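# Place the white plastic panel flat in the gray tray

## Task

Get the white plastic panel into the gray tray so that it rests flat against the tray's floor.

## Robot and tools

Robot: two arms, left_arm and right_arm, each ending in an identical five-finger right hand (so the hands are not mirrored). Bases in the scene frame: left_arm near (+0.008, +0.571, +0.158) m, right_arm near (+0.003, -0.637, +0.159) m. Scene frame: origin at table-top height midway between the arms, +x out over the table, +y toward left_arm, +z up. A post stands behind the arms. Loose objects may occasionally get nudged.

Hand point: a point fixed to each palm, 0.05 m in front of it and 0.15 m from the wrist flange along the fingers. Its +z runs along straight fingers, +y out of the palm, +x across the palm away from the thumb. Straight fingers extend 0.06-0.07 m past it and sit 0.06 m behind it along -y. A wrist bracket on the little-finger side can strike things. With fingers level the wrist can hang lower than the hand and reach the table first.

The 28-number row (every value in [-1, 1]), one flat list covering both arms in this order: left dx, dy, dz, rx, ry, rz; left thumb_turn, thumb_bend, index, middle, ring, little, force_limit, speed; then the same 14 for the right arm. Pose numbers are offsets, not poses: they are measured from that arm's Hand target as it stood when the action or move began, along that Hand target's own axes. 1.0 equals 0.6 m of travel or 180 degrees; rx, ry, rz form one rotation vector. All six at 0 means no new request for that arm. Finger numbers are absolute targets: -1 open/straight, +1 closed (thumb_turn +1 puts the thumb opposite the fingers). force_limit maps -1..+1 to about 0..10 N at the fingertip (0..15 N for the two thumb motors). speed rises from almost zero at -1 to full at +0.48 and stays full above. There is no keep-as-is value for a hand: repeat the eight numbers last sent for it, or, if none were sent yet, its hand_measured six plus hand_force_limit and hand_speed.

Grip: with thumb_turn near +1 the hand wraps objects roughly 0.035-0.065 m thick; a thumb-to-index pinch can take a light item up to about 0.08 m. For a soft grip close slowly (speed about -0.94 or less). A motor only restarts when its target changes by at least 0.002; to squeeze harder raise force_limit and send a more-closed target than hand_measured; to loosen send a more-open one.

Tools:
- execute_actions(actions, cameras): actions is a list of tables, each up to 15 rows; each row is one 1/30 s step and every row counts from the action's start pose, not from the row before; a short table holds its final row to 15 steps. cameras lists names, ["all"] or []; an empty actions list returns all images by default.
- move(target, speed, blend, stop_force, zero, blocking, cameras): target is one 28-number row or up to 15 rows, all offsets from the same starting Hand targets, driven along straight paths within 10 s total. speed in m/s, 0.002-3.2, default 0.25 (turns capped at twice that in rad/s), a single value or one per target. blend in m rounds corners in a list (0 stops at each). stop_force in N, 4-120, ends an arm's path when its wrist sensor feels that much push against the motion; use it at low speed (around 0.005-0.02 m/s) for touching down. zero (default true) re-zeroes before the move. blocking=false returns after about 0.5 s and cannot combine with stop_force. The result adds a move: line such as done, off_target, moving, held or fault, plus limits=paced (pose clipped) or limits=held.
- wait(seconds 0-3600), stop() brakes a running move, zoom_image(camera, region [x0, y0, x1, y1] in pixels, at most 504 by 504), show_instructions(), zero_wrist_force(arm), finished_scene(scene=1).

Cameras: cam_high, cam_low, cam_left_wrist, cam_right_wrist, each 896x504.

Result lines: end_effector_position (m) and end_effector_quat_wxyz in the scene frame, velocities (omitted while the joints are only noise), Hand target (the last commanded pose after clipping; the hand often rests a bit short and the next offset counts from the target), Joint positions and torques, Wrist force and Wrist torque along the end-effector axes (a press reads as force from the surface into the arm) plus the peak since the last shown, hand_measured, hand_stopped_by (moving, target, force, stalled, fault), hand_load_n (positive when the finger is pushed open; a dropped grip shows as near 0), hand_force_limit, hand_speed, motor temperatures and any MOTOR HOT line.

Limits and cautions: commanded orientation is clipped to within 32 degrees of the measured one per step. The arms are stiff, so a target even slightly beyond a firm contact can trigger a fault; about 150 N of outside force or a joint torque limit (wrist joints roughly 36-40 N m) stops the arm for 10 s, and overheating at 85 °C stops it longer. Keep the wrist away from its own base axis or the move is refused or the arm swings. A clearance check holds back arms that come too close to each other; never let the hands or arms collide or grip each other. Avoid drops of any height, releasing a part while it moves, slams and hard pushes; anything ending off the table fails the job. Before finishing, the panel must stay flat in the tray with the robot not holding it.

Each tool is called after "Request:" as name([rows], argument=value, ...), one row to a line, values as JSON.

Reference images:

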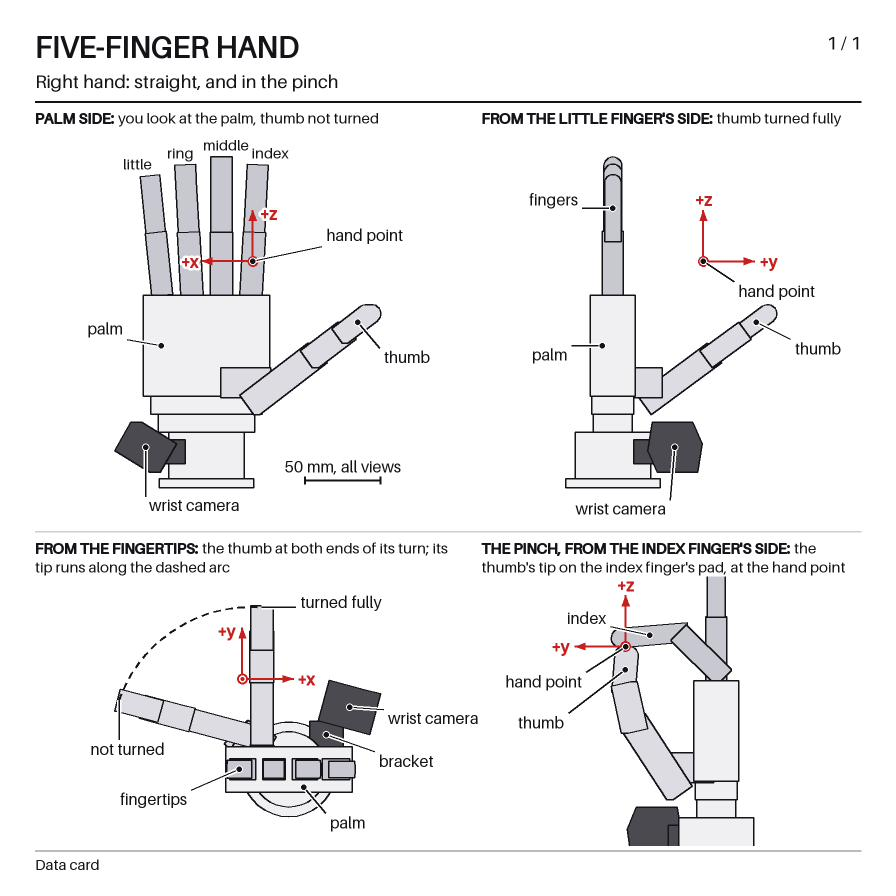

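## Session

Request:
execute_actions(actions=[])

Scene clock: 0.00 s.
left_arm: end_effector_position=(+0.4373, +0.2056, +0.1014) hand_measured=(-1.000, -1.000, -1.000, -1.000, -1.000, -1.000) hand_load_n=(+0.0, +0.0, +0.0, +0.0, +0.0, +0.0) hand_stopped_by=(target, target, target, target, target, target) hand_force_limit=0.00 hand_speed=-0.80 end_effector_quat_wxyz=(+0.209, +0.843, +0.488, +0.085) | right_arm: end_effector_position=(+0.5930, +0.0936, +0.2764) hand_measured=(-1.000, -1.000, -1.000, -1.000, -1.000, -1.000) hand_load_n=(+0.0, +0.0, +0.0, +0.0, +0.0, +0.0) hand_stopped_by=(target, target, target, target, target, target) hand_force_limit=0.00 hand_speed=-0.80 end_effector_quat_wxyz=(-0.578, +0.262, +0.692, +0.344)
Joint positions: left_arm=[-1.14 -1.141 2.352 -0.05 1.368 -0.571] | right_arm=[0.39 -0.547 1.453 1.9 0.291 -1.423]
Joint velocities: within noise
Joint torques (N m): no reading
Motor temperatures (°C): left_arm=[28 31 27 38 35 37] | right_arm=[31 30 28 37 31 37]
Wrist force (N): no reading
Wrist torque (N m): no reading
Wrist force, peak (N): no reading
Hand target: left_arm +0.4373, +0.2056, +0.1014; +0.209, +0.843, +0.488, +0.085 | right_arm +0.5930, +0.0936, +0.2764; -0.578, +0.262, +0.692, +0.344

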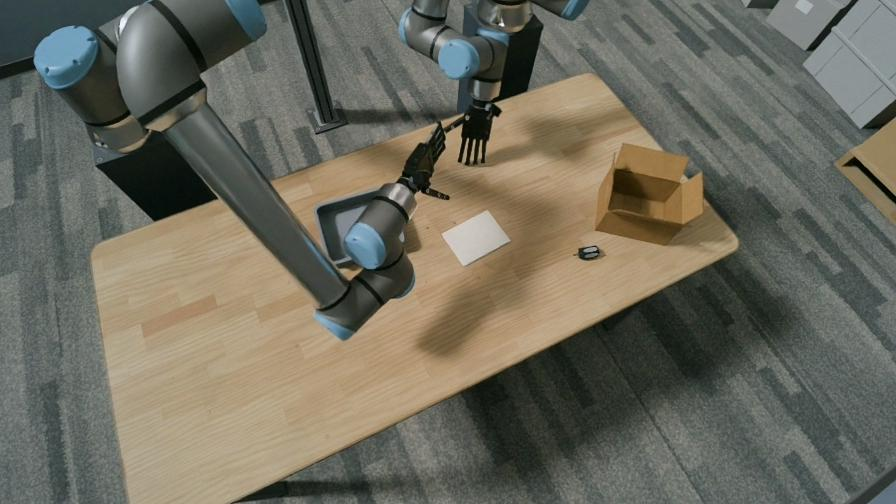

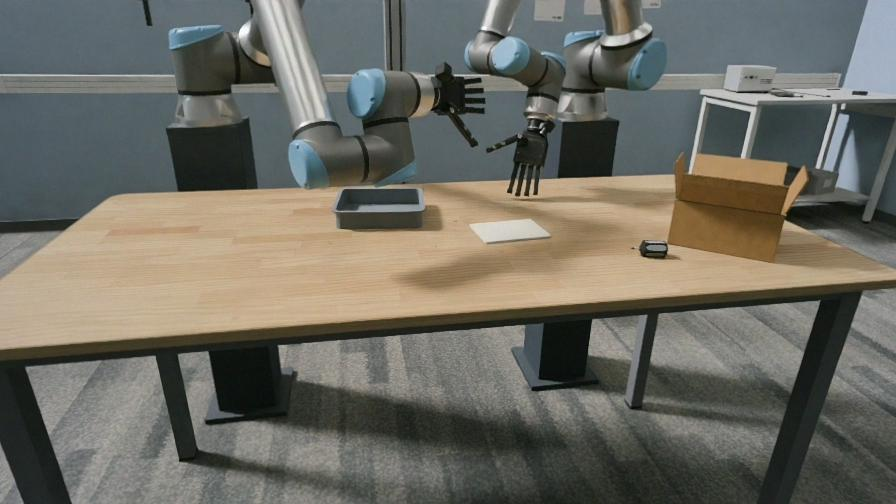

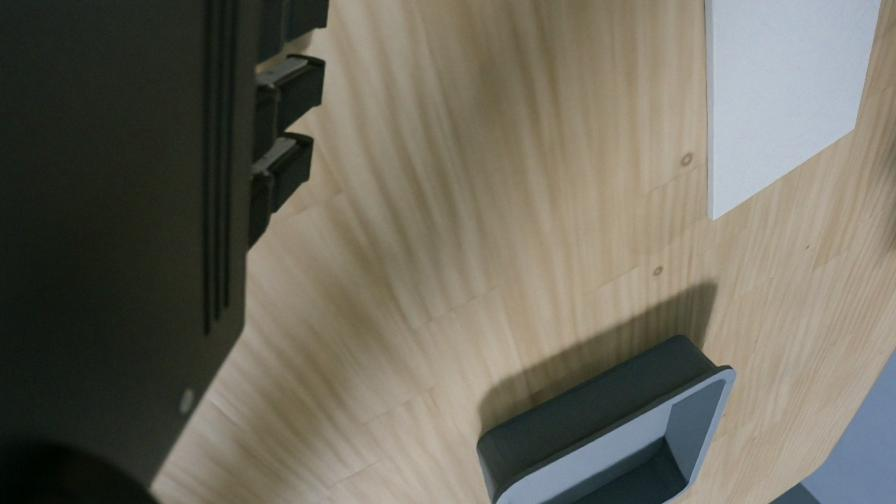

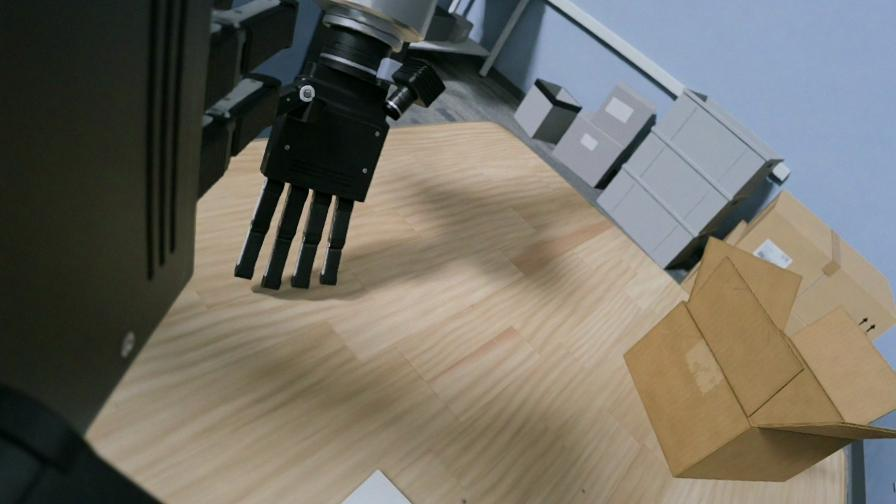

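Request:
zoom_image(camera="cam_low", region=[320, 160, 600, 300])

Request:
zoom_image(camera="cam_left_wrist", region=[460, 0, 896, 504])

Request:
zoom_image(camera="cam_high", region=[300, 120, 540, 300])

Scaled by 1.800 from the camera's image (finer frame: 1280x720).

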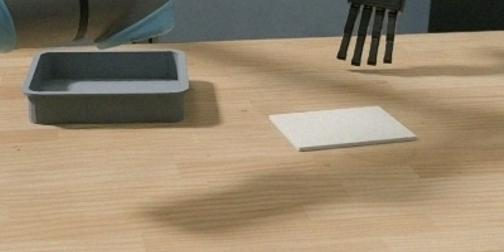

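Scaled by 1.000.

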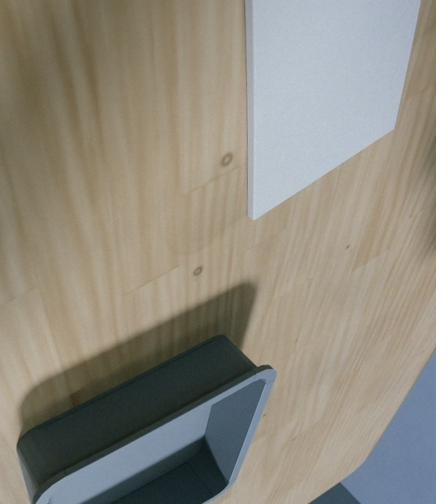

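Scaled by 2.100 from the camera's image (finer frame: 1280x720).

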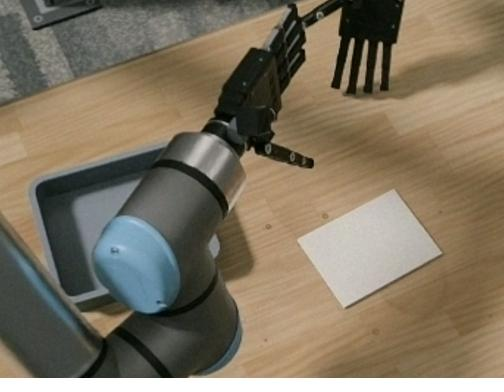

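Request:
move(target=[0,0,0,0,0,0,-1,-1,-1,-1,-1,-1,0,-0.8,0.1694,-0.4867,-0.5425,0,0,0,-1,-1,-1,-1,-1,-1,0,-0.8], speed=0.25, cameras=["all"])

Scene clock: 84.30 s.
left_arm: end_effector_position=(+0.4373, +0.2056, +0.1014) hand_measured=(-1.000, -1.000, -1.000, -1.000, -1.000, -1.000) hand_load_n=(+0.0, +0.0, +0.0, +0.0, +0.0, +0.0) hand_stopped_by=(target, target, target, target, target, target) hand_force_limit=0.00 hand_speed=-0.80 end_effector_quat_wxyz=(+0.209, +0.843, +0.488, +0.085) | right_arm: end_effector_position=(+0.5533, -0.3463, +0.3563) hand_measured=(-1.000, -1.000, -1.000, -1.000, -1.000, -1.000) hand_load_n=(+0.0, +0.0, -0.5, +0.0, +0.0, +0.0) hand_stopped_by=(target, target, target, target, target, target) hand_force_limit=0.00 hand_speed=-0.80 end_effector_quat_wxyz=(-0.578, +0.262, +0.692, +0.344)
Joint positions: left_arm=[-1.14 -1.141 2.352 -0.05 1.368 -0.571] | right_arm=[-0.206 -0.842 1.962 1.899 0.875 -1.666]
Joint torques (N m): left_arm=[-0.45 -47.8 -11.22 3.23 -0.45 0.12] | right_arm=[-5.88 -73.28 -20.41 -0.12 1.63 1.66]
Wrist force (N): left_arm=[0.4 0.0 -0.1] | right_arm=[0.5 0.2 0.2]
Wrist torque (N m): left_arm=[0.01 -0.05 0.02] | right_arm=[0.03 -0.10 0.15]
Wrist force, peak (N): left_arm=[0.3 -0.4 -0.4] | right_arm=[1.1 -3.1 -1.5]
Hand target: left_arm +0.4373, +0.2056, +0.1014; +0.209, +0.843, +0.488, +0.085 | right_arm +0.5533, -0.3464, +0.3562; -0.578, +0.262, +0.692, +0.344
Off the commanded pose: left_arm 0.000 m, 0 deg | right_arm 0.000 m, 0 deg.
move: done
cam_right_wrist: T_world_to_cam=[[0.66514, 0.60328, 0.44005, -0.31625], [0.67876, -0.24282, -0.69305, -0.21585], [-0.31125, 0.75966, -0.571, 0.75657]] pos_world=[0.59235, -0.43637, 0.42157]

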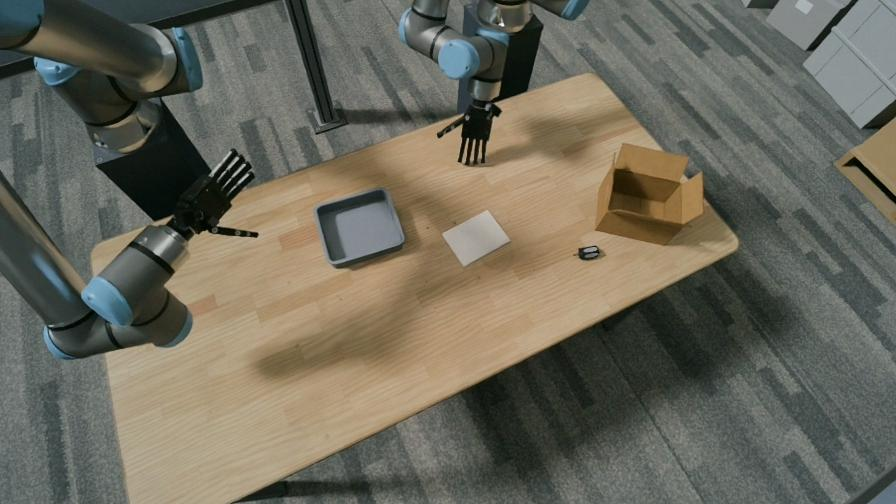

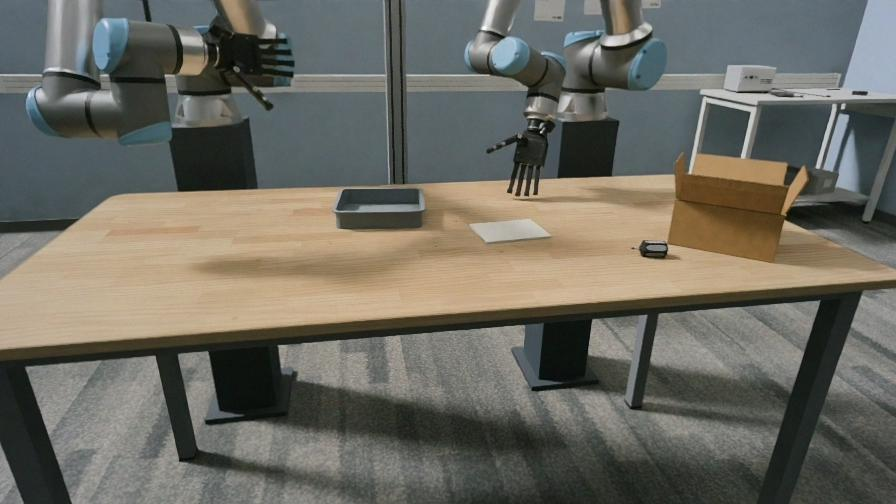

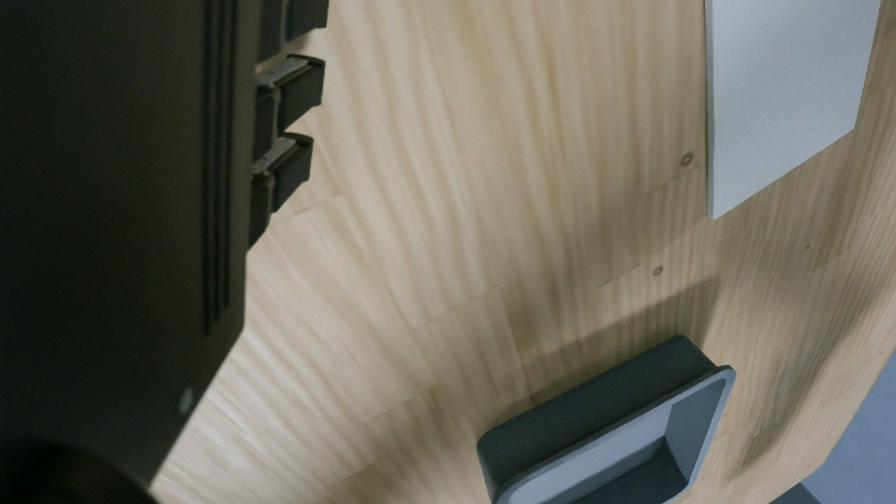

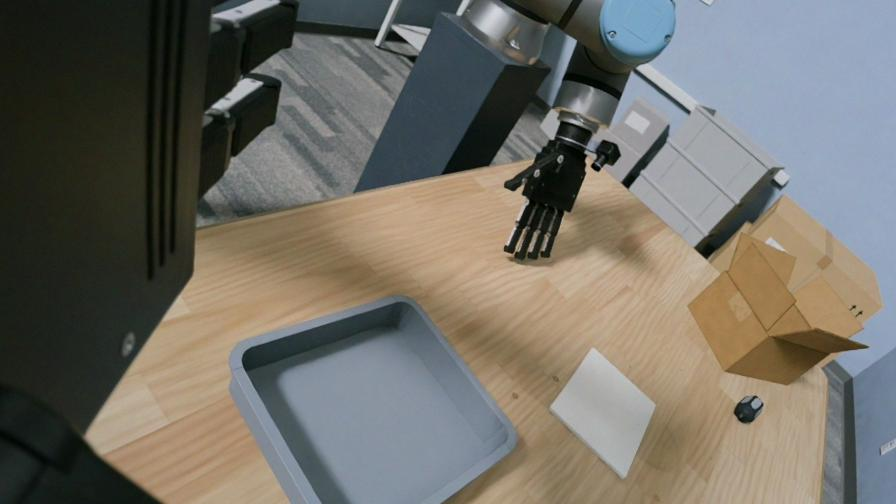

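Request:
move([
  [-0.006,0.0435,-0.0897,0,0,0,-1,-1,-1,-0.9,-1,-1,0,-0.8,0,0,0,0,0,0,-1,-1,-1,-1,-1,-1,0,-0.8],
  [0.080,0.4358,0.0973,-0.0554,0.1291,-0.1831,-1,-1,-1,-0.9,-1,-1,0,-0.8,0,0,0,0,0,0,-1,-1,-1,-1,-1,-1,0,-0.8],
], speed=0.25, blend=[0.03,0], cameras=["all"])

Scene clock: 133.40 s.
left_arm: end_effector_position=(+0.6880, +0.1172, +0.1599) hand_measured=(-1.000, -1.000, -1.000, -0.900, -1.000, -1.000) hand_load_n=(+0.0, +0.0, +0.0, +0.0, +0.0, +0.0) hand_stopped_by=(target, target, target, target, target, target) hand_force_limit=0.00 hand_speed=-0.80 end_effector_quat_wxyz=(+0.194, +0.616, +0.728, +0.230) | right_arm: end_effector_position=(+0.5533, -0.3464, +0.3562) hand_measured=(-1.000, -1.000, -1.000, -1.000, -1.000, -1.000) hand_load_n=(+0.0, +0.0, +0.0, +0.0, +0.0, +0.0) hand_stopped_by=(target, target, target, target, target, target) hand_force_limit=0.00 hand_speed=-0.80 end_effector_quat_wxyz=(-0.578, +0.262, +0.692, +0.344)
Joint positions: left_arm=[-1.039 -0.887 1.766 0.443 1.006 -1.126] | right_arm=[-0.206 -0.842 1.962 1.899 0.875 -1.666]
Joint torques (N m): left_arm=[-22.43 -66.62 -31.7 4.49 -0.02 -1.69] | right_arm=[-10.66 -67.51 -21.08 0.09 1.38 1.93]
Wrist force (N): left_arm=[0.1 -0.6 0.0] | right_arm=[0.3 0.2 0.1]
Wrist torque (N m): left_arm=[-0.10 -0.07 0.26] | right_arm=[0.04 -0.07 0.13]
Wrist force, peak (N): left_arm=[0.5 -1.5 2.4] | right_arm=[0.6 0.4 -0.2]
Hand target: left_arm +0.6880, +0.1170, +0.1600; +0.194, +0.616, +0.728, +0.230 | right_arm +0.5533, -0.3464, +0.3562; -0.578, +0.262, +0.692, +0.344
Off the commanded pose: left_arm 0.000 m, 0 deg | right_arm 0.000 m, 0 deg.
move: done
cam_left_wrist: T_world_to_cam=[[0.76876, 0.34625, 0.53769, -0.64815], [0.03445, -0.86196, 0.50581, -0.00235], [0.63861, -0.37033, -0.67456, -0.17325]] pos_world=[0.60899, 0.15824, 0.23283]
cam_right_wrist: T_world_to_cam=[[0.66507, 0.60339, 0.44001, -0.31604], [0.67878, -0.24276, -0.69306, -0.21592], [-0.31137, 0.7596, -0.57102, 0.75664]] pos_world=[0.59235, -0.43646, 0.42147]

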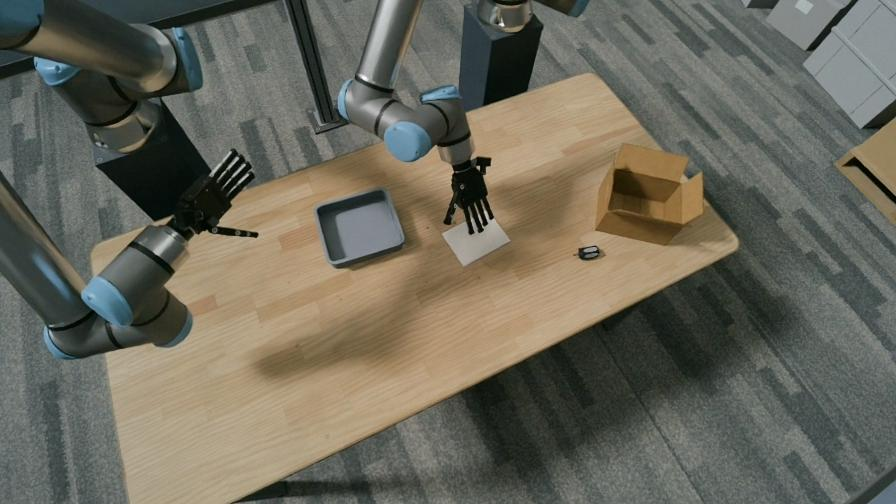

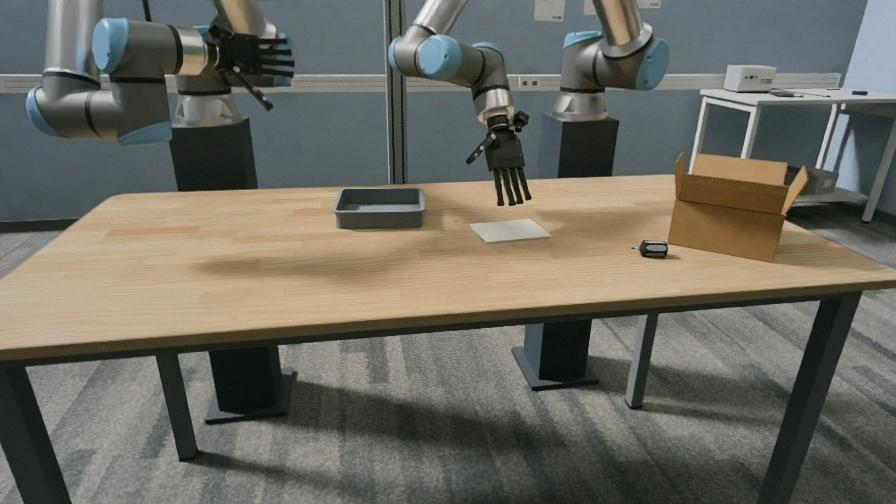

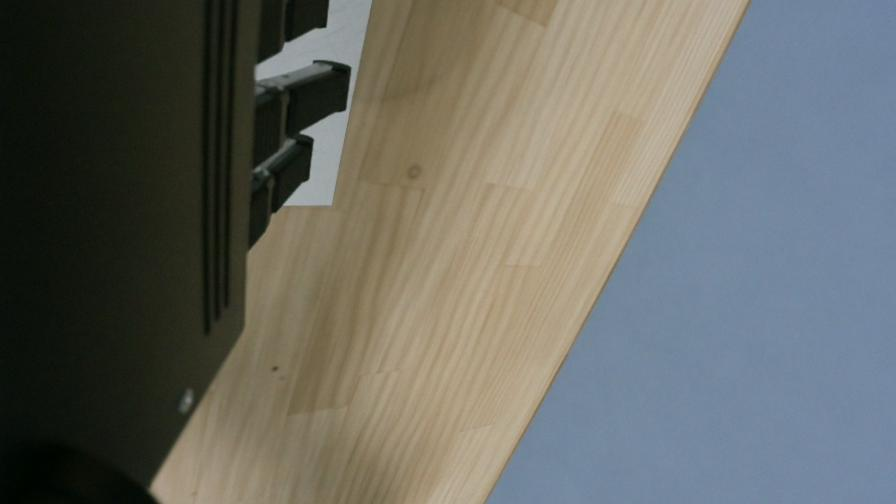

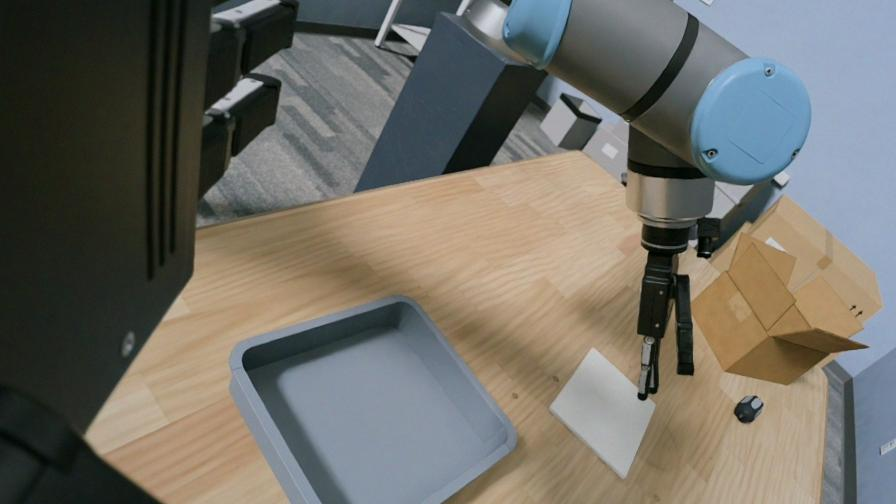

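Request:
zoom_image(camera="cam_high", region=[400, 140, 560, 280])

Request:
zoom_image(camera="cam_low", region=[430, 100, 600, 260])

Scaled by 3.150 from the camera's image (finer frame: 1280x720).

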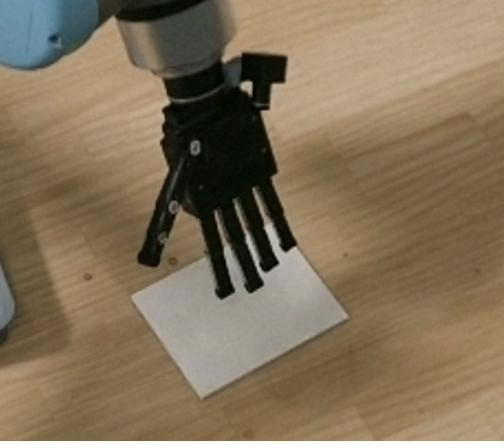

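Scaled by 2.965 from the camera's image (finer frame: 1280x720).

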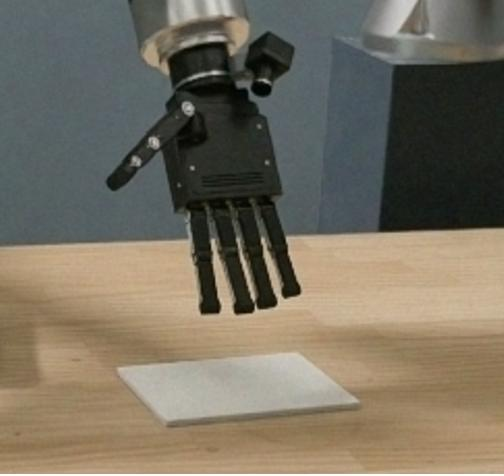

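Request:
move(target=[0,-0.0478,0.0683,0,0,0,-1,-1,-1,-0.9,-1,-1,0,-0.8,0,0,0,0,0,0,-1,-1,-1,-1,-1,-1,0,-0.8], speed=0.1)

Request:
move(target=[0,-0.0287,0.041,0,0,0,-1,-1,-1,-0.9,-1,-1,0,-0.8,0,0,0,0,0,0,-1,-1,-1,-1,-1,-1,0,-0.8], speed=0.006, stop_force=5, cameras=["all"])

Scene clock: 141.13 s.
left_arm: end_effector_position=(+0.6879, +0.1170, +0.1099) hand_measured=(-1.000, -1.000, -1.000, -0.900, -1.000, -1.000) hand_load_n=(+0.0, +0.0, +0.0, +0.0, +0.5, +0.0) hand_stopped_by=(target, target, target, target, target, target) hand_force_limit=0.00 hand_speed=-0.80 end_effector_quat_wxyz=(+0.194, +0.616, +0.728, +0.230) | right_arm: end_effector_position=(+0.5533, -0.3464, +0.3562) hand_measured=(-1.000, -1.000, -1.000, -1.000, -1.000, -1.000) hand_load_n=(+0.0, +0.0, +0.0, +0.0, +0.0, +0.0) hand_stopped_by=(target, target, target, target, target, target) hand_force_limit=0.00 hand_speed=-0.80 end_effector_quat_wxyz=(-0.578, +0.262, +0.692, +0.344)
Joint positions: left_arm=[-1.039 -0.821 1.768 0.376 1.006 -1.127] | right_arm=[-0.206 -0.842 1.962 1.899 0.875 -1.666]
Joint torques (N m): left_arm=[2.33 -90.84 -29.03 6.6 -1.98 2.01] | right_arm=[-10.74 -67.27 -21.15 0.02 1.67 1.99]
Wrist force (N): left_arm=[0.1 -0.7 0.0] | right_arm=[0.2 0.0 0.0]
Wrist torque (N m): left_arm=[-0.11 -0.08 0.26] | right_arm=[0.01 -0.04 0.11]
Wrist force, peak (N): left_arm=[0.1 -1.6 1.0] | right_arm=[0.7 0.3 -0.1]
Hand target: left_arm +0.6880, +0.1170, +0.1099; +0.194, +0.616, +0.728, +0.230 | right_arm +0.5533, -0.3464, +0.3562; -0.578, +0.262, +0.692, +0.344
Off the commanded pose: left_arm 0.000 m, 0 deg | right_arm 0.000 m, 0 deg.
move: done

Scene clock: 144.60 s.
left_arm: end_effector_position=(+0.6880, +0.1170, +0.0953) hand_measured=(-1.000, -1.000, -1.000, -0.900, -1.000, -1.000) hand_load_n=(+0.0, +0.0, -1.5, +0.0, +0.0, +0.0) hand_stopped_by=(target, target, target, target, target, target) hand_force_limit=0.00 hand_speed=-0.80 end_effector_quat_wxyz=(+0.194, +0.616, +0.728, +0.230) | right_arm: end_effector_position=(+0.5533, -0.3464, +0.3562) hand_measured=(-1.000, -1.000, -1.000, -1.000, -1.000, -1.000) hand_load_n=(+0.0, +0.0, +0.0, +0.0, +0.0, +0.0) hand_stopped_by=(target, target, target, target, target, target) hand_force_limit=0.00 hand_speed=-0.80 end_effector_quat_wxyz=(-0.578, +0.262, +0.692, +0.344)
Joint positions: left_arm=[-1.039 -0.801 1.766 0.357 1.006 -1.127] | right_arm=[-0.206 -0.842 1.962 1.899 0.875 -1.666]
Joint torques (N m): left_arm=[20.59 -91.06 -19.67 6.27 1.74 1.77] | right_arm=[-9.31 -68.24 -21.02 0.17 1.72 1.97]
Wrist force (N): left_arm=[1.1 0.8 -3.5] | right_arm=[0.3 0.3 0.0]
Wrist torque (N m): left_arm=[0.04 -0.03 0.34] | right_arm=[0.06 -0.06 0.14]
Wrist force, peak (N): left_arm=[0.4 1.0 -6.4] | right_arm=[0.4 0.3 0.5]
Hand target: left_arm +0.6880, +0.1170, +0.0952; +0.194, +0.616, +0.728, +0.230 (not the last commanded pose) | right_arm +0.5533, -0.3464, +0.3562; -0.578, +0.262, +0.692, +0.344
Off the commanded pose: left_arm 0.015 m, 0 deg | right_arm 0.000 m, 0 deg.
move: contact (left_arm)
cam_left_wrist: T_world_to_cam=[[0.76874, 0.34634, 0.53766, -0.61329], [0.03443, -0.86187, 0.50595, 0.03018], [0.63863, -0.37044, -0.67449, -0.21697]] pos_world=[0.60899, 0.15804, 0.16813]
cam_right_wrist: T_world_to_cam=[[0.66507, 0.60339, 0.44001, -0.31604], [0.67878, -0.24276, -0.69306, -0.21592], [-0.31137, 0.7596, -0.57102, 0.75664]] pos_world=[0.59235, -0.43646, 0.42147]

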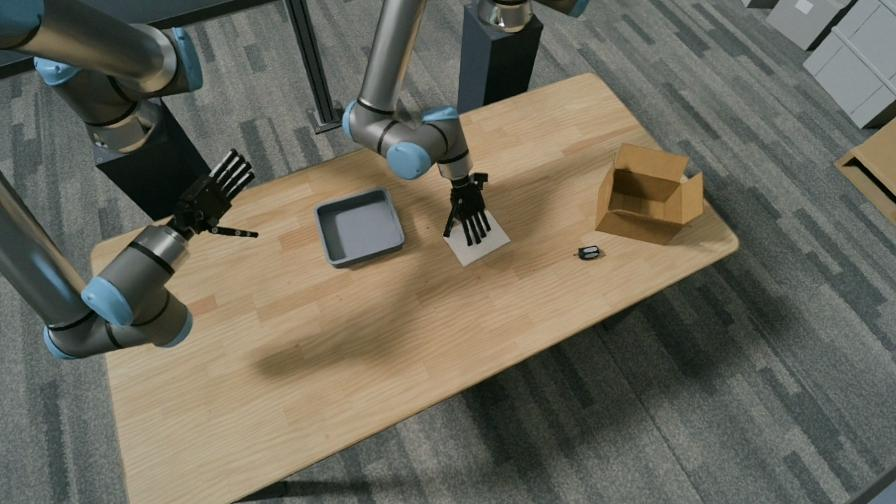

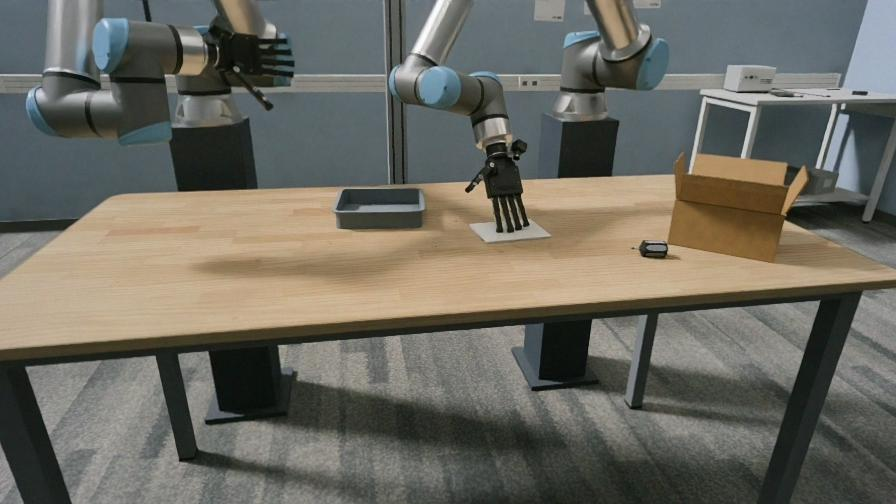

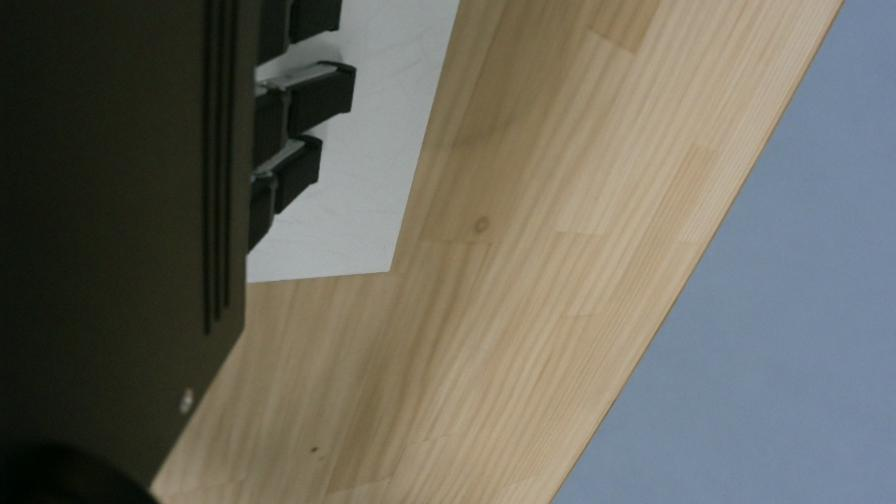

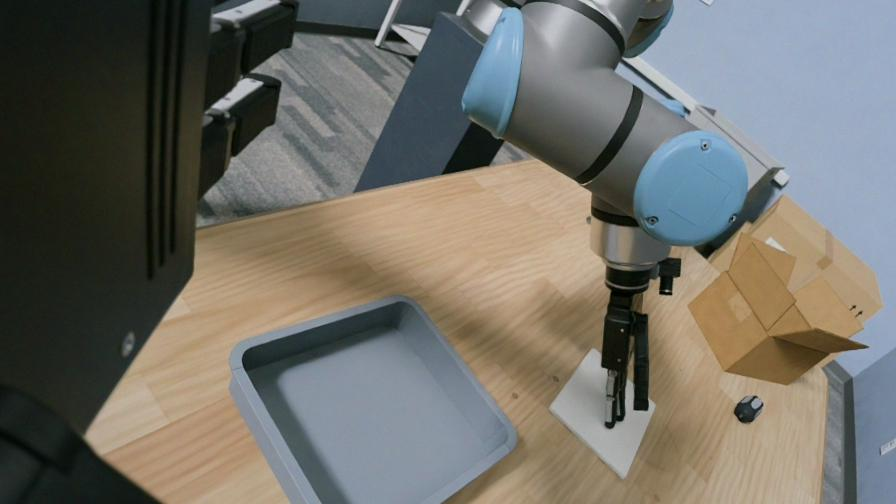

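Request:
move(target=[0.0083,-0.0412,-0.0272,0,0,0,-1,-1,-1,-0.9,-1,-1,0,-0.8,0,0,0,0,0,0,-1,-1,-1,-1,-1,-1,0,-0.8], speed=0.04, cameras=["cam_high","cam_low","cam_left_wrist"])

Scene clock: 149.37 s.
left_arm: end_effector_position=(+0.6578, +0.1170, +0.0945) hand_measured=(-1.000, -1.000, -1.000, -0.900, -1.000, -1.000) hand_load_n=(+0.0, +0.0, -4.5, +0.0, +0.0, +0.0) hand_stopped_by=(target, target, target, target, target, target) hand_force_limit=0.00 hand_speed=-0.80 end_effector_quat_wxyz=(+0.194, +0.616, +0.728, +0.230) end_effector_velocity=(+0.002, -0.001, +0.001) end_effector_angular_velocity=(-0.001, -0.002, -0.001) | right_arm: end_effector_position=(+0.5533, -0.3464, +0.3562) hand_measured=(-1.000, -1.000, -1.000, -1.000, -1.000, -1.000) hand_load_n=(+0.0, +0.0, +0.0, +0.0, +0.0, -0.5) hand_stopped_by=(target, target, target, target, target, target) hand_force_limit=0.00 hand_speed=-0.80 end_effector_quat_wxyz=(-0.578, +0.262, +0.692, +0.344)
Joint positions: left_arm=[-1.081 -0.816 1.813 0.351 0.996 -1.175] | right_arm=[-0.206 -0.842 1.962 1.899 0.875 -1.666]
Joint velocities: left_arm=[0.003 0 -0.003 -0.001 0 0.005] | right_arm=[within noise]
Joint torques (N m): left_arm=[22.83 -66.17 -27.08 2.74 -0.52 2.04] | right_arm=[-11.13 -68.29 -20.26 0.05 1.63 2.04]
Wrist force (N): left_arm=[-0.1 3.5 -3.8] | right_arm=[0.1 0.1 -0.1]
Wrist torque (N m): left_arm=[-0.07 0.00 0.27] | right_arm=[0.04 -0.03 0.12]
Wrist force, peak (N): left_arm=[-0.1 3.5 -3.8] | right_arm=[0.6 0.5 0.1]
Hand target: left_arm +0.6580, +0.1171, +0.0944; +0.194, +0.616, +0.728, +0.230 | right_arm +0.5533, -0.3464, +0.3562; -0.578, +0.262, +0.692, +0.344
Off the commanded pose: left_arm 0.000 m, 0 deg | right_arm 0.000 m, 0 deg.
move: done
cam_left_wrist: T_world_to_cam=[[0.76872, 0.34629, 0.53773, -0.58963], [0.03431, -0.86187, 0.50597, 0.03168], [0.63866, -0.3705, -0.67442, -0.19825]] pos_world=[0.57879, 0.15804, 0.16733]

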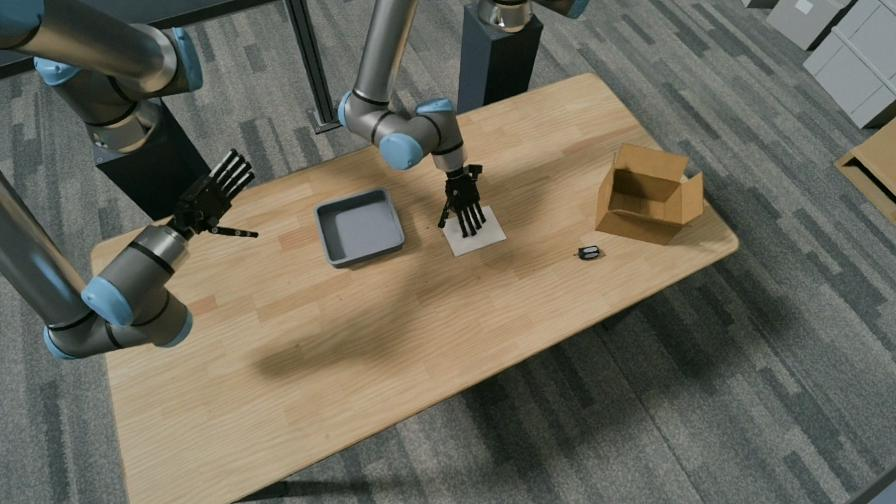

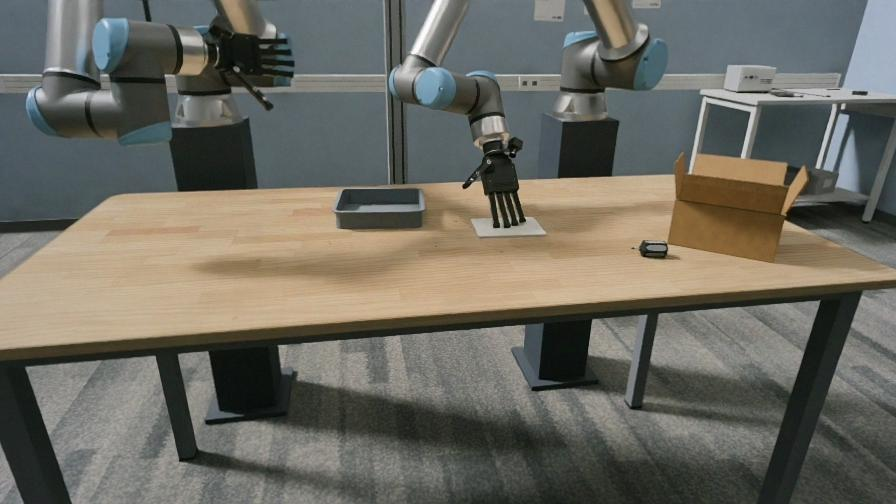

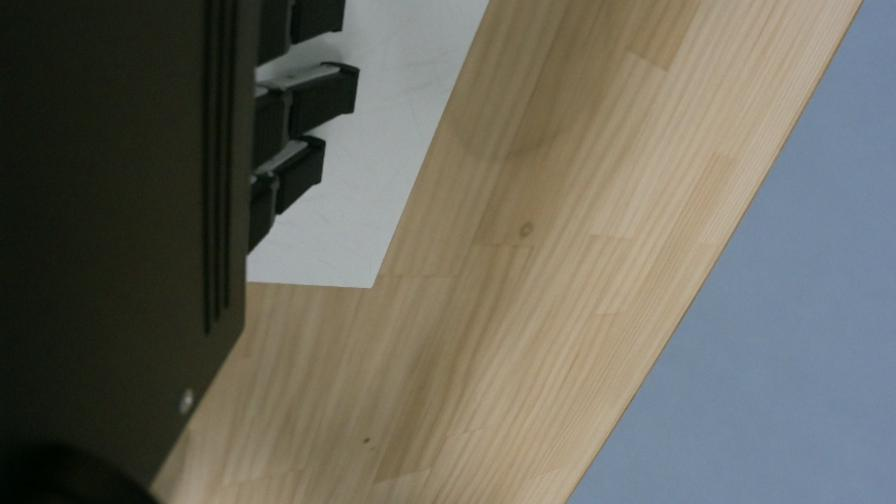

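Request:
zoom_image(camera="cam_high", region=[400, 140, 560, 280])

Scaled by 3.150 from the camera's image (finer frame: 1280x720).

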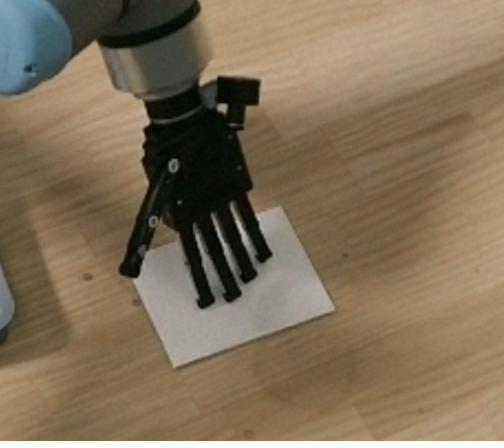

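Request:
move([
  [0,0.0191,-0.0273,0,0,0,-1,-1,-1,-0.9,-1,-1,0,-0.8,0,0,0,0,0,0,-1,-1,-1,-1,-1,-1,0,-0.8],
  [0.0055,0.0046,-0.0375,0,0,0,-1,-1,-1,-1,-1,-1,0,-0.8,0,0,0,0,0,0,-1,-1,-1,-1,-1,-1,0,-0.8],
], speed=0.05)

Request:
move(target=[0,-0.0287,0.041,0,0,0,-1,-1,-1,-1,-1,-1,0,-0.8,0,0,0,0,0,0,-1,-1,-1,-1,-1,-1,0,-0.8], speed=0.006, stop_force=5, cameras=["cam_low"])

Scene clock: 168.77 s.
left_arm: end_effector_position=(+0.6469, +0.1185, +0.1145) hand_measured=(-1.000, -1.000, -1.000, -1.000, -1.000, -1.000) hand_load_n=(+0.0, +0.0, +0.5, +0.0, +0.0, +0.0) hand_stopped_by=(target, target, target, target, target, target) hand_force_limit=0.00 hand_speed=-0.80 end_effector_quat_wxyz=(+0.194, +0.616, +0.728, +0.230) | right_arm: end_effector_position=(+0.5533, -0.3464, +0.3562) hand_measured=(-1.000, -1.000, -1.000, -1.000, -1.000, -1.000) hand_load_n=(+0.0, +0.0, +0.0, +0.0, +0.0, +0.0) hand_stopped_by=(target, target, target, target, target, target) hand_force_limit=0.00 hand_speed=-0.80 end_effector_quat_wxyz=(-0.578, +0.262, +0.692, +0.344)
Joint positions: left_arm=[-1.096 -0.85 1.833 0.375 0.993 -1.192] | right_arm=[-0.206 -0.842 1.962 1.899 0.875 -1.666]
Joint torques (N m): left_arm=[20.96 -68.54 -27.1 5.38 1.36 2.01] | right_arm=[-9.94 -66.78 -20.2 0.21 1.63 1.75]
Wrist force (N): left_arm=[0.0 -0.6 0.1] | right_arm=[0.4 0.0 -0.2]
Wrist torque (N m): left_arm=[-0.12 -0.04 0.28] | right_arm=[0.03 -0.07 0.12]
Wrist force, peak (N): left_arm=[0.3 2.9 -7.4] | right_arm=[0.7 0.1 0.0]
Hand target: left_arm +0.6469, +0.1185, +0.1144; +0.194, +0.616, +0.728, +0.230 | right_arm +0.5533, -0.3464, +0.3562; -0.578, +0.262, +0.692, +0.344
Off the commanded pose: left_arm 0.000 m, 0 deg | right_arm 0.000 m, 0 deg.
move: done

Scene clock: 172.37 s.
left_arm: end_effector_position=(+0.6469, +0.1185, +0.0988) hand_measured=(-1.000, -1.000, -1.000, -1.000, -1.000, -1.000) hand_load_n=(+0.5, +0.0, +0.0, -1.5, +0.0, +0.0) hand_stopped_by=(target, target, target, target, target, target) hand_force_limit=0.00 hand_speed=-0.80 end_effector_quat_wxyz=(+0.194, +0.616, +0.728, +0.230) | right_arm: end_effector_position=(+0.5533, -0.3464, +0.3562) hand_measured=(-1.000, -1.000, -1.000, -1.000, -1.000, -1.000) hand_load_n=(+0.0, +0.0, +0.0, +0.0, +0.5, +0.0) hand_stopped_by=(target, target, target, target, target, target) hand_force_limit=0.00 hand_speed=-0.80 end_effector_quat_wxyz=(-0.578, +0.262, +0.692, +0.344)
Joint positions: left_arm=[-1.096 -0.828 1.832 0.354 0.993 -1.192] | right_arm=[-0.206 -0.842 1.962 1.899 0.875 -1.666]
Joint torques (N m): left_arm=[20.66 -87.73 -18.33 6.31 1.58 1.92] | right_arm=[-12.65 -70.45 -20.69 0.43 1.45 1.56]
Wrist force (N): left_arm=[0.8 0.9 -3.2] | right_arm=[0.2 0.0 -0.1]
Wrist torque (N m): left_arm=[-0.05 0.12 0.35] | right_arm=[0.03 -0.06 0.12]
Wrist force, peak (N): left_arm=[0.0 1.5 -6.4] | right_arm=[0.9 0.2 0.0]
Hand target: left_arm +0.6469, +0.1186, +0.0988; +0.194, +0.616, +0.728, +0.230 (not the last commanded pose) | right_arm +0.5533, -0.3464, +0.3562; -0.578, +0.262, +0.692, +0.344
Off the commanded pose: left_arm 0.014 m, 0 deg | right_arm 0.000 m, 0 deg.
move: contact (left_arm)

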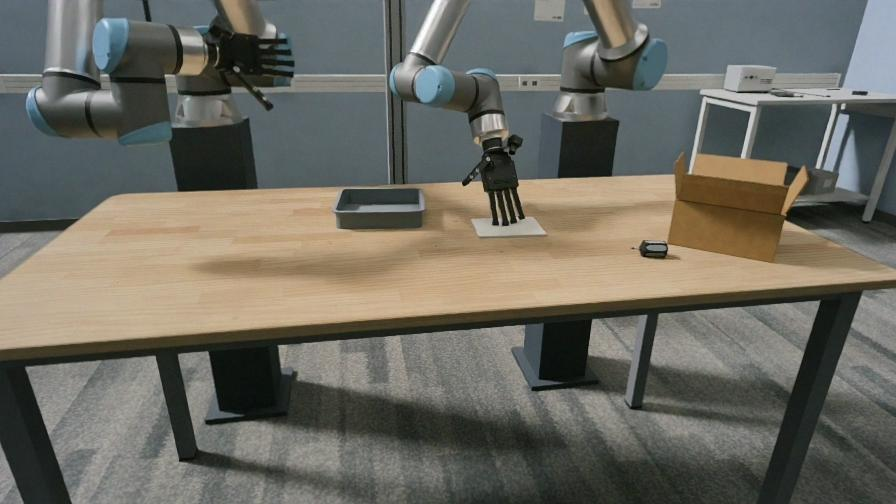

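Request:
move(target=[0.0275,-0.1353,-0.0935,0,0,0,-1,-1,-1,-1,-1,-1,0,-0.8,0,0,0,0,0,0,-1,-1,-1,-1,-1,-1,0,-0.8], speed=0.05, cameras=["cam_high","cam_low","cam_left_wrist"])

Request:
zoom_image(camera="cam_high", region=[400, 100, 560, 240])

Scene clock: 177.17 s.
left_arm: end_effector_position=(+0.5468, +0.1186, +0.0982) hand_measured=(-1.000, -1.000, -1.000, -1.000, -1.000, -1.000) hand_load_n=(+0.0, +0.0, +0.0, -3.0, +0.0, +0.0) hand_stopped_by=(target, target, target, target, target, target) hand_force_limit=0.00 hand_speed=-0.80 end_effector_quat_wxyz=(+0.194, +0.616, +0.728, +0.230) | right_arm: end_effector_position=(+0.5533, -0.3464, +0.3562) hand_measured=(-1.000, -1.000, -1.000, -1.000, -1.000, -1.000) hand_load_n=(+0.0, +0.0, +0.0, +0.0, +0.0, +0.0) hand_stopped_by=(target, target, target, target, target, target) hand_force_limit=0.00 hand_speed=-0.80 end_effector_quat_wxyz=(-0.578, +0.262, +0.692, +0.344)
Joint positions: left_arm=[-1.257 -0.864 1.966 0.363 0.968 -1.384] | right_arm=[-0.206 -0.842 1.962 1.899 0.875 -1.666]
Joint torques (N m): left_arm=[22.75 -61.96 -21.46 4.44 -1.25 2.05] | right_arm=[-9.12 -68.46 -21.51 0.4 1.68 1.88]
Wrist force (N): left_arm=[0.2 2.2 -4.4] | right_arm=[0.4 0.0 0.0]
Wrist torque (N m): left_arm=[0.01 0.04 0.36] | right_arm=[0.01 -0.09 0.13]
Wrist force, peak (N): left_arm=[0.2 2.2 -4.4] | right_arm=[0.6 0.4 0.1]
Hand target: left_arm +0.5469, +0.1186, +0.0982; +0.194, +0.616, +0.728, +0.230 | right_arm +0.5533, -0.3464, +0.3562; -0.578, +0.262, +0.692, +0.344
Off the commanded pose: left_arm 0.000 m, 0 deg | right_arm 0.000 m, 0 deg.
move: done
cam_left_wrist: T_world_to_cam=[[0.76879, 0.34618, 0.53771, -0.50684], [0.03434, -0.86195, 0.50583, 0.03498], [0.63858, -0.37041, -0.67454, -0.12409]] pos_world=[0.46769, 0.15964, 0.17113]

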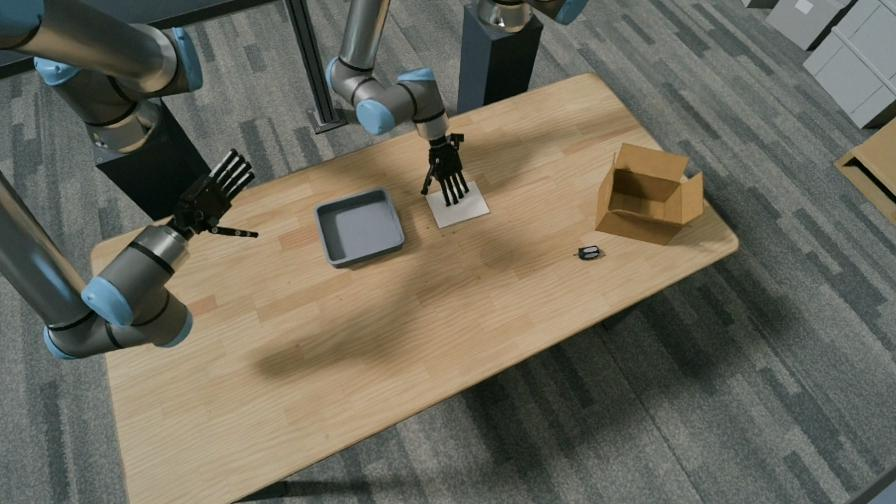

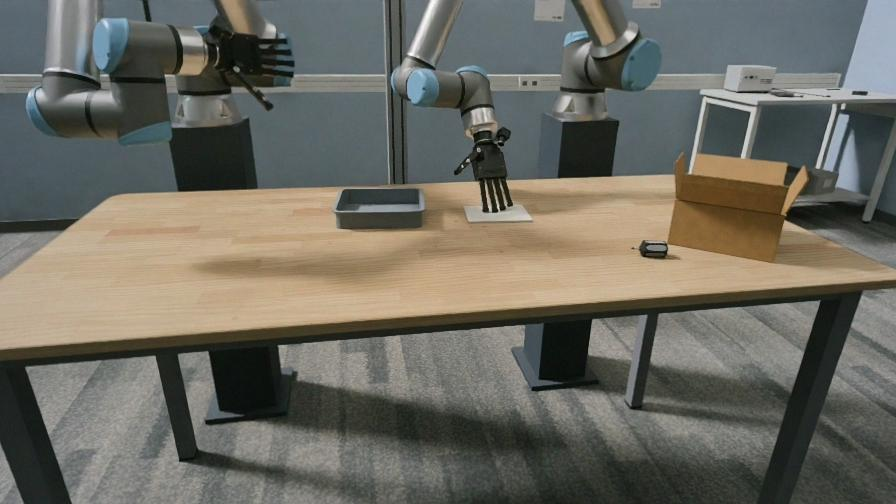

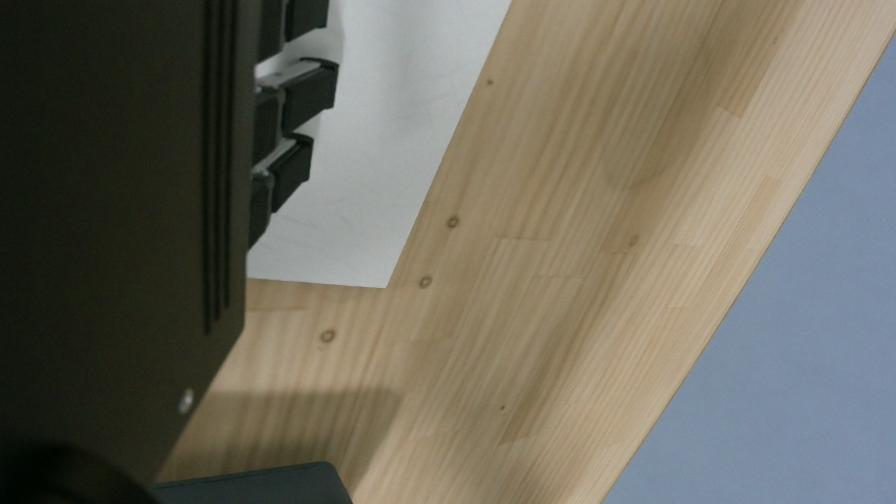

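Scaled by 3.150 from the camera's image (finer frame: 1280x720).

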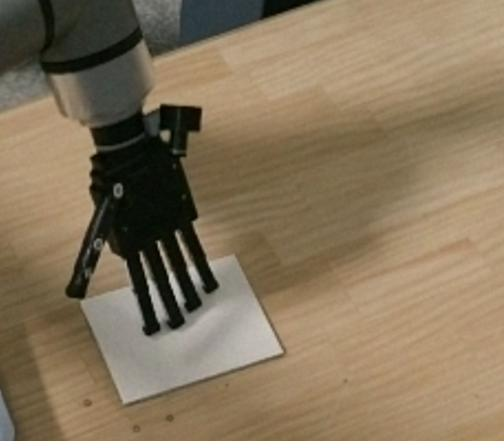

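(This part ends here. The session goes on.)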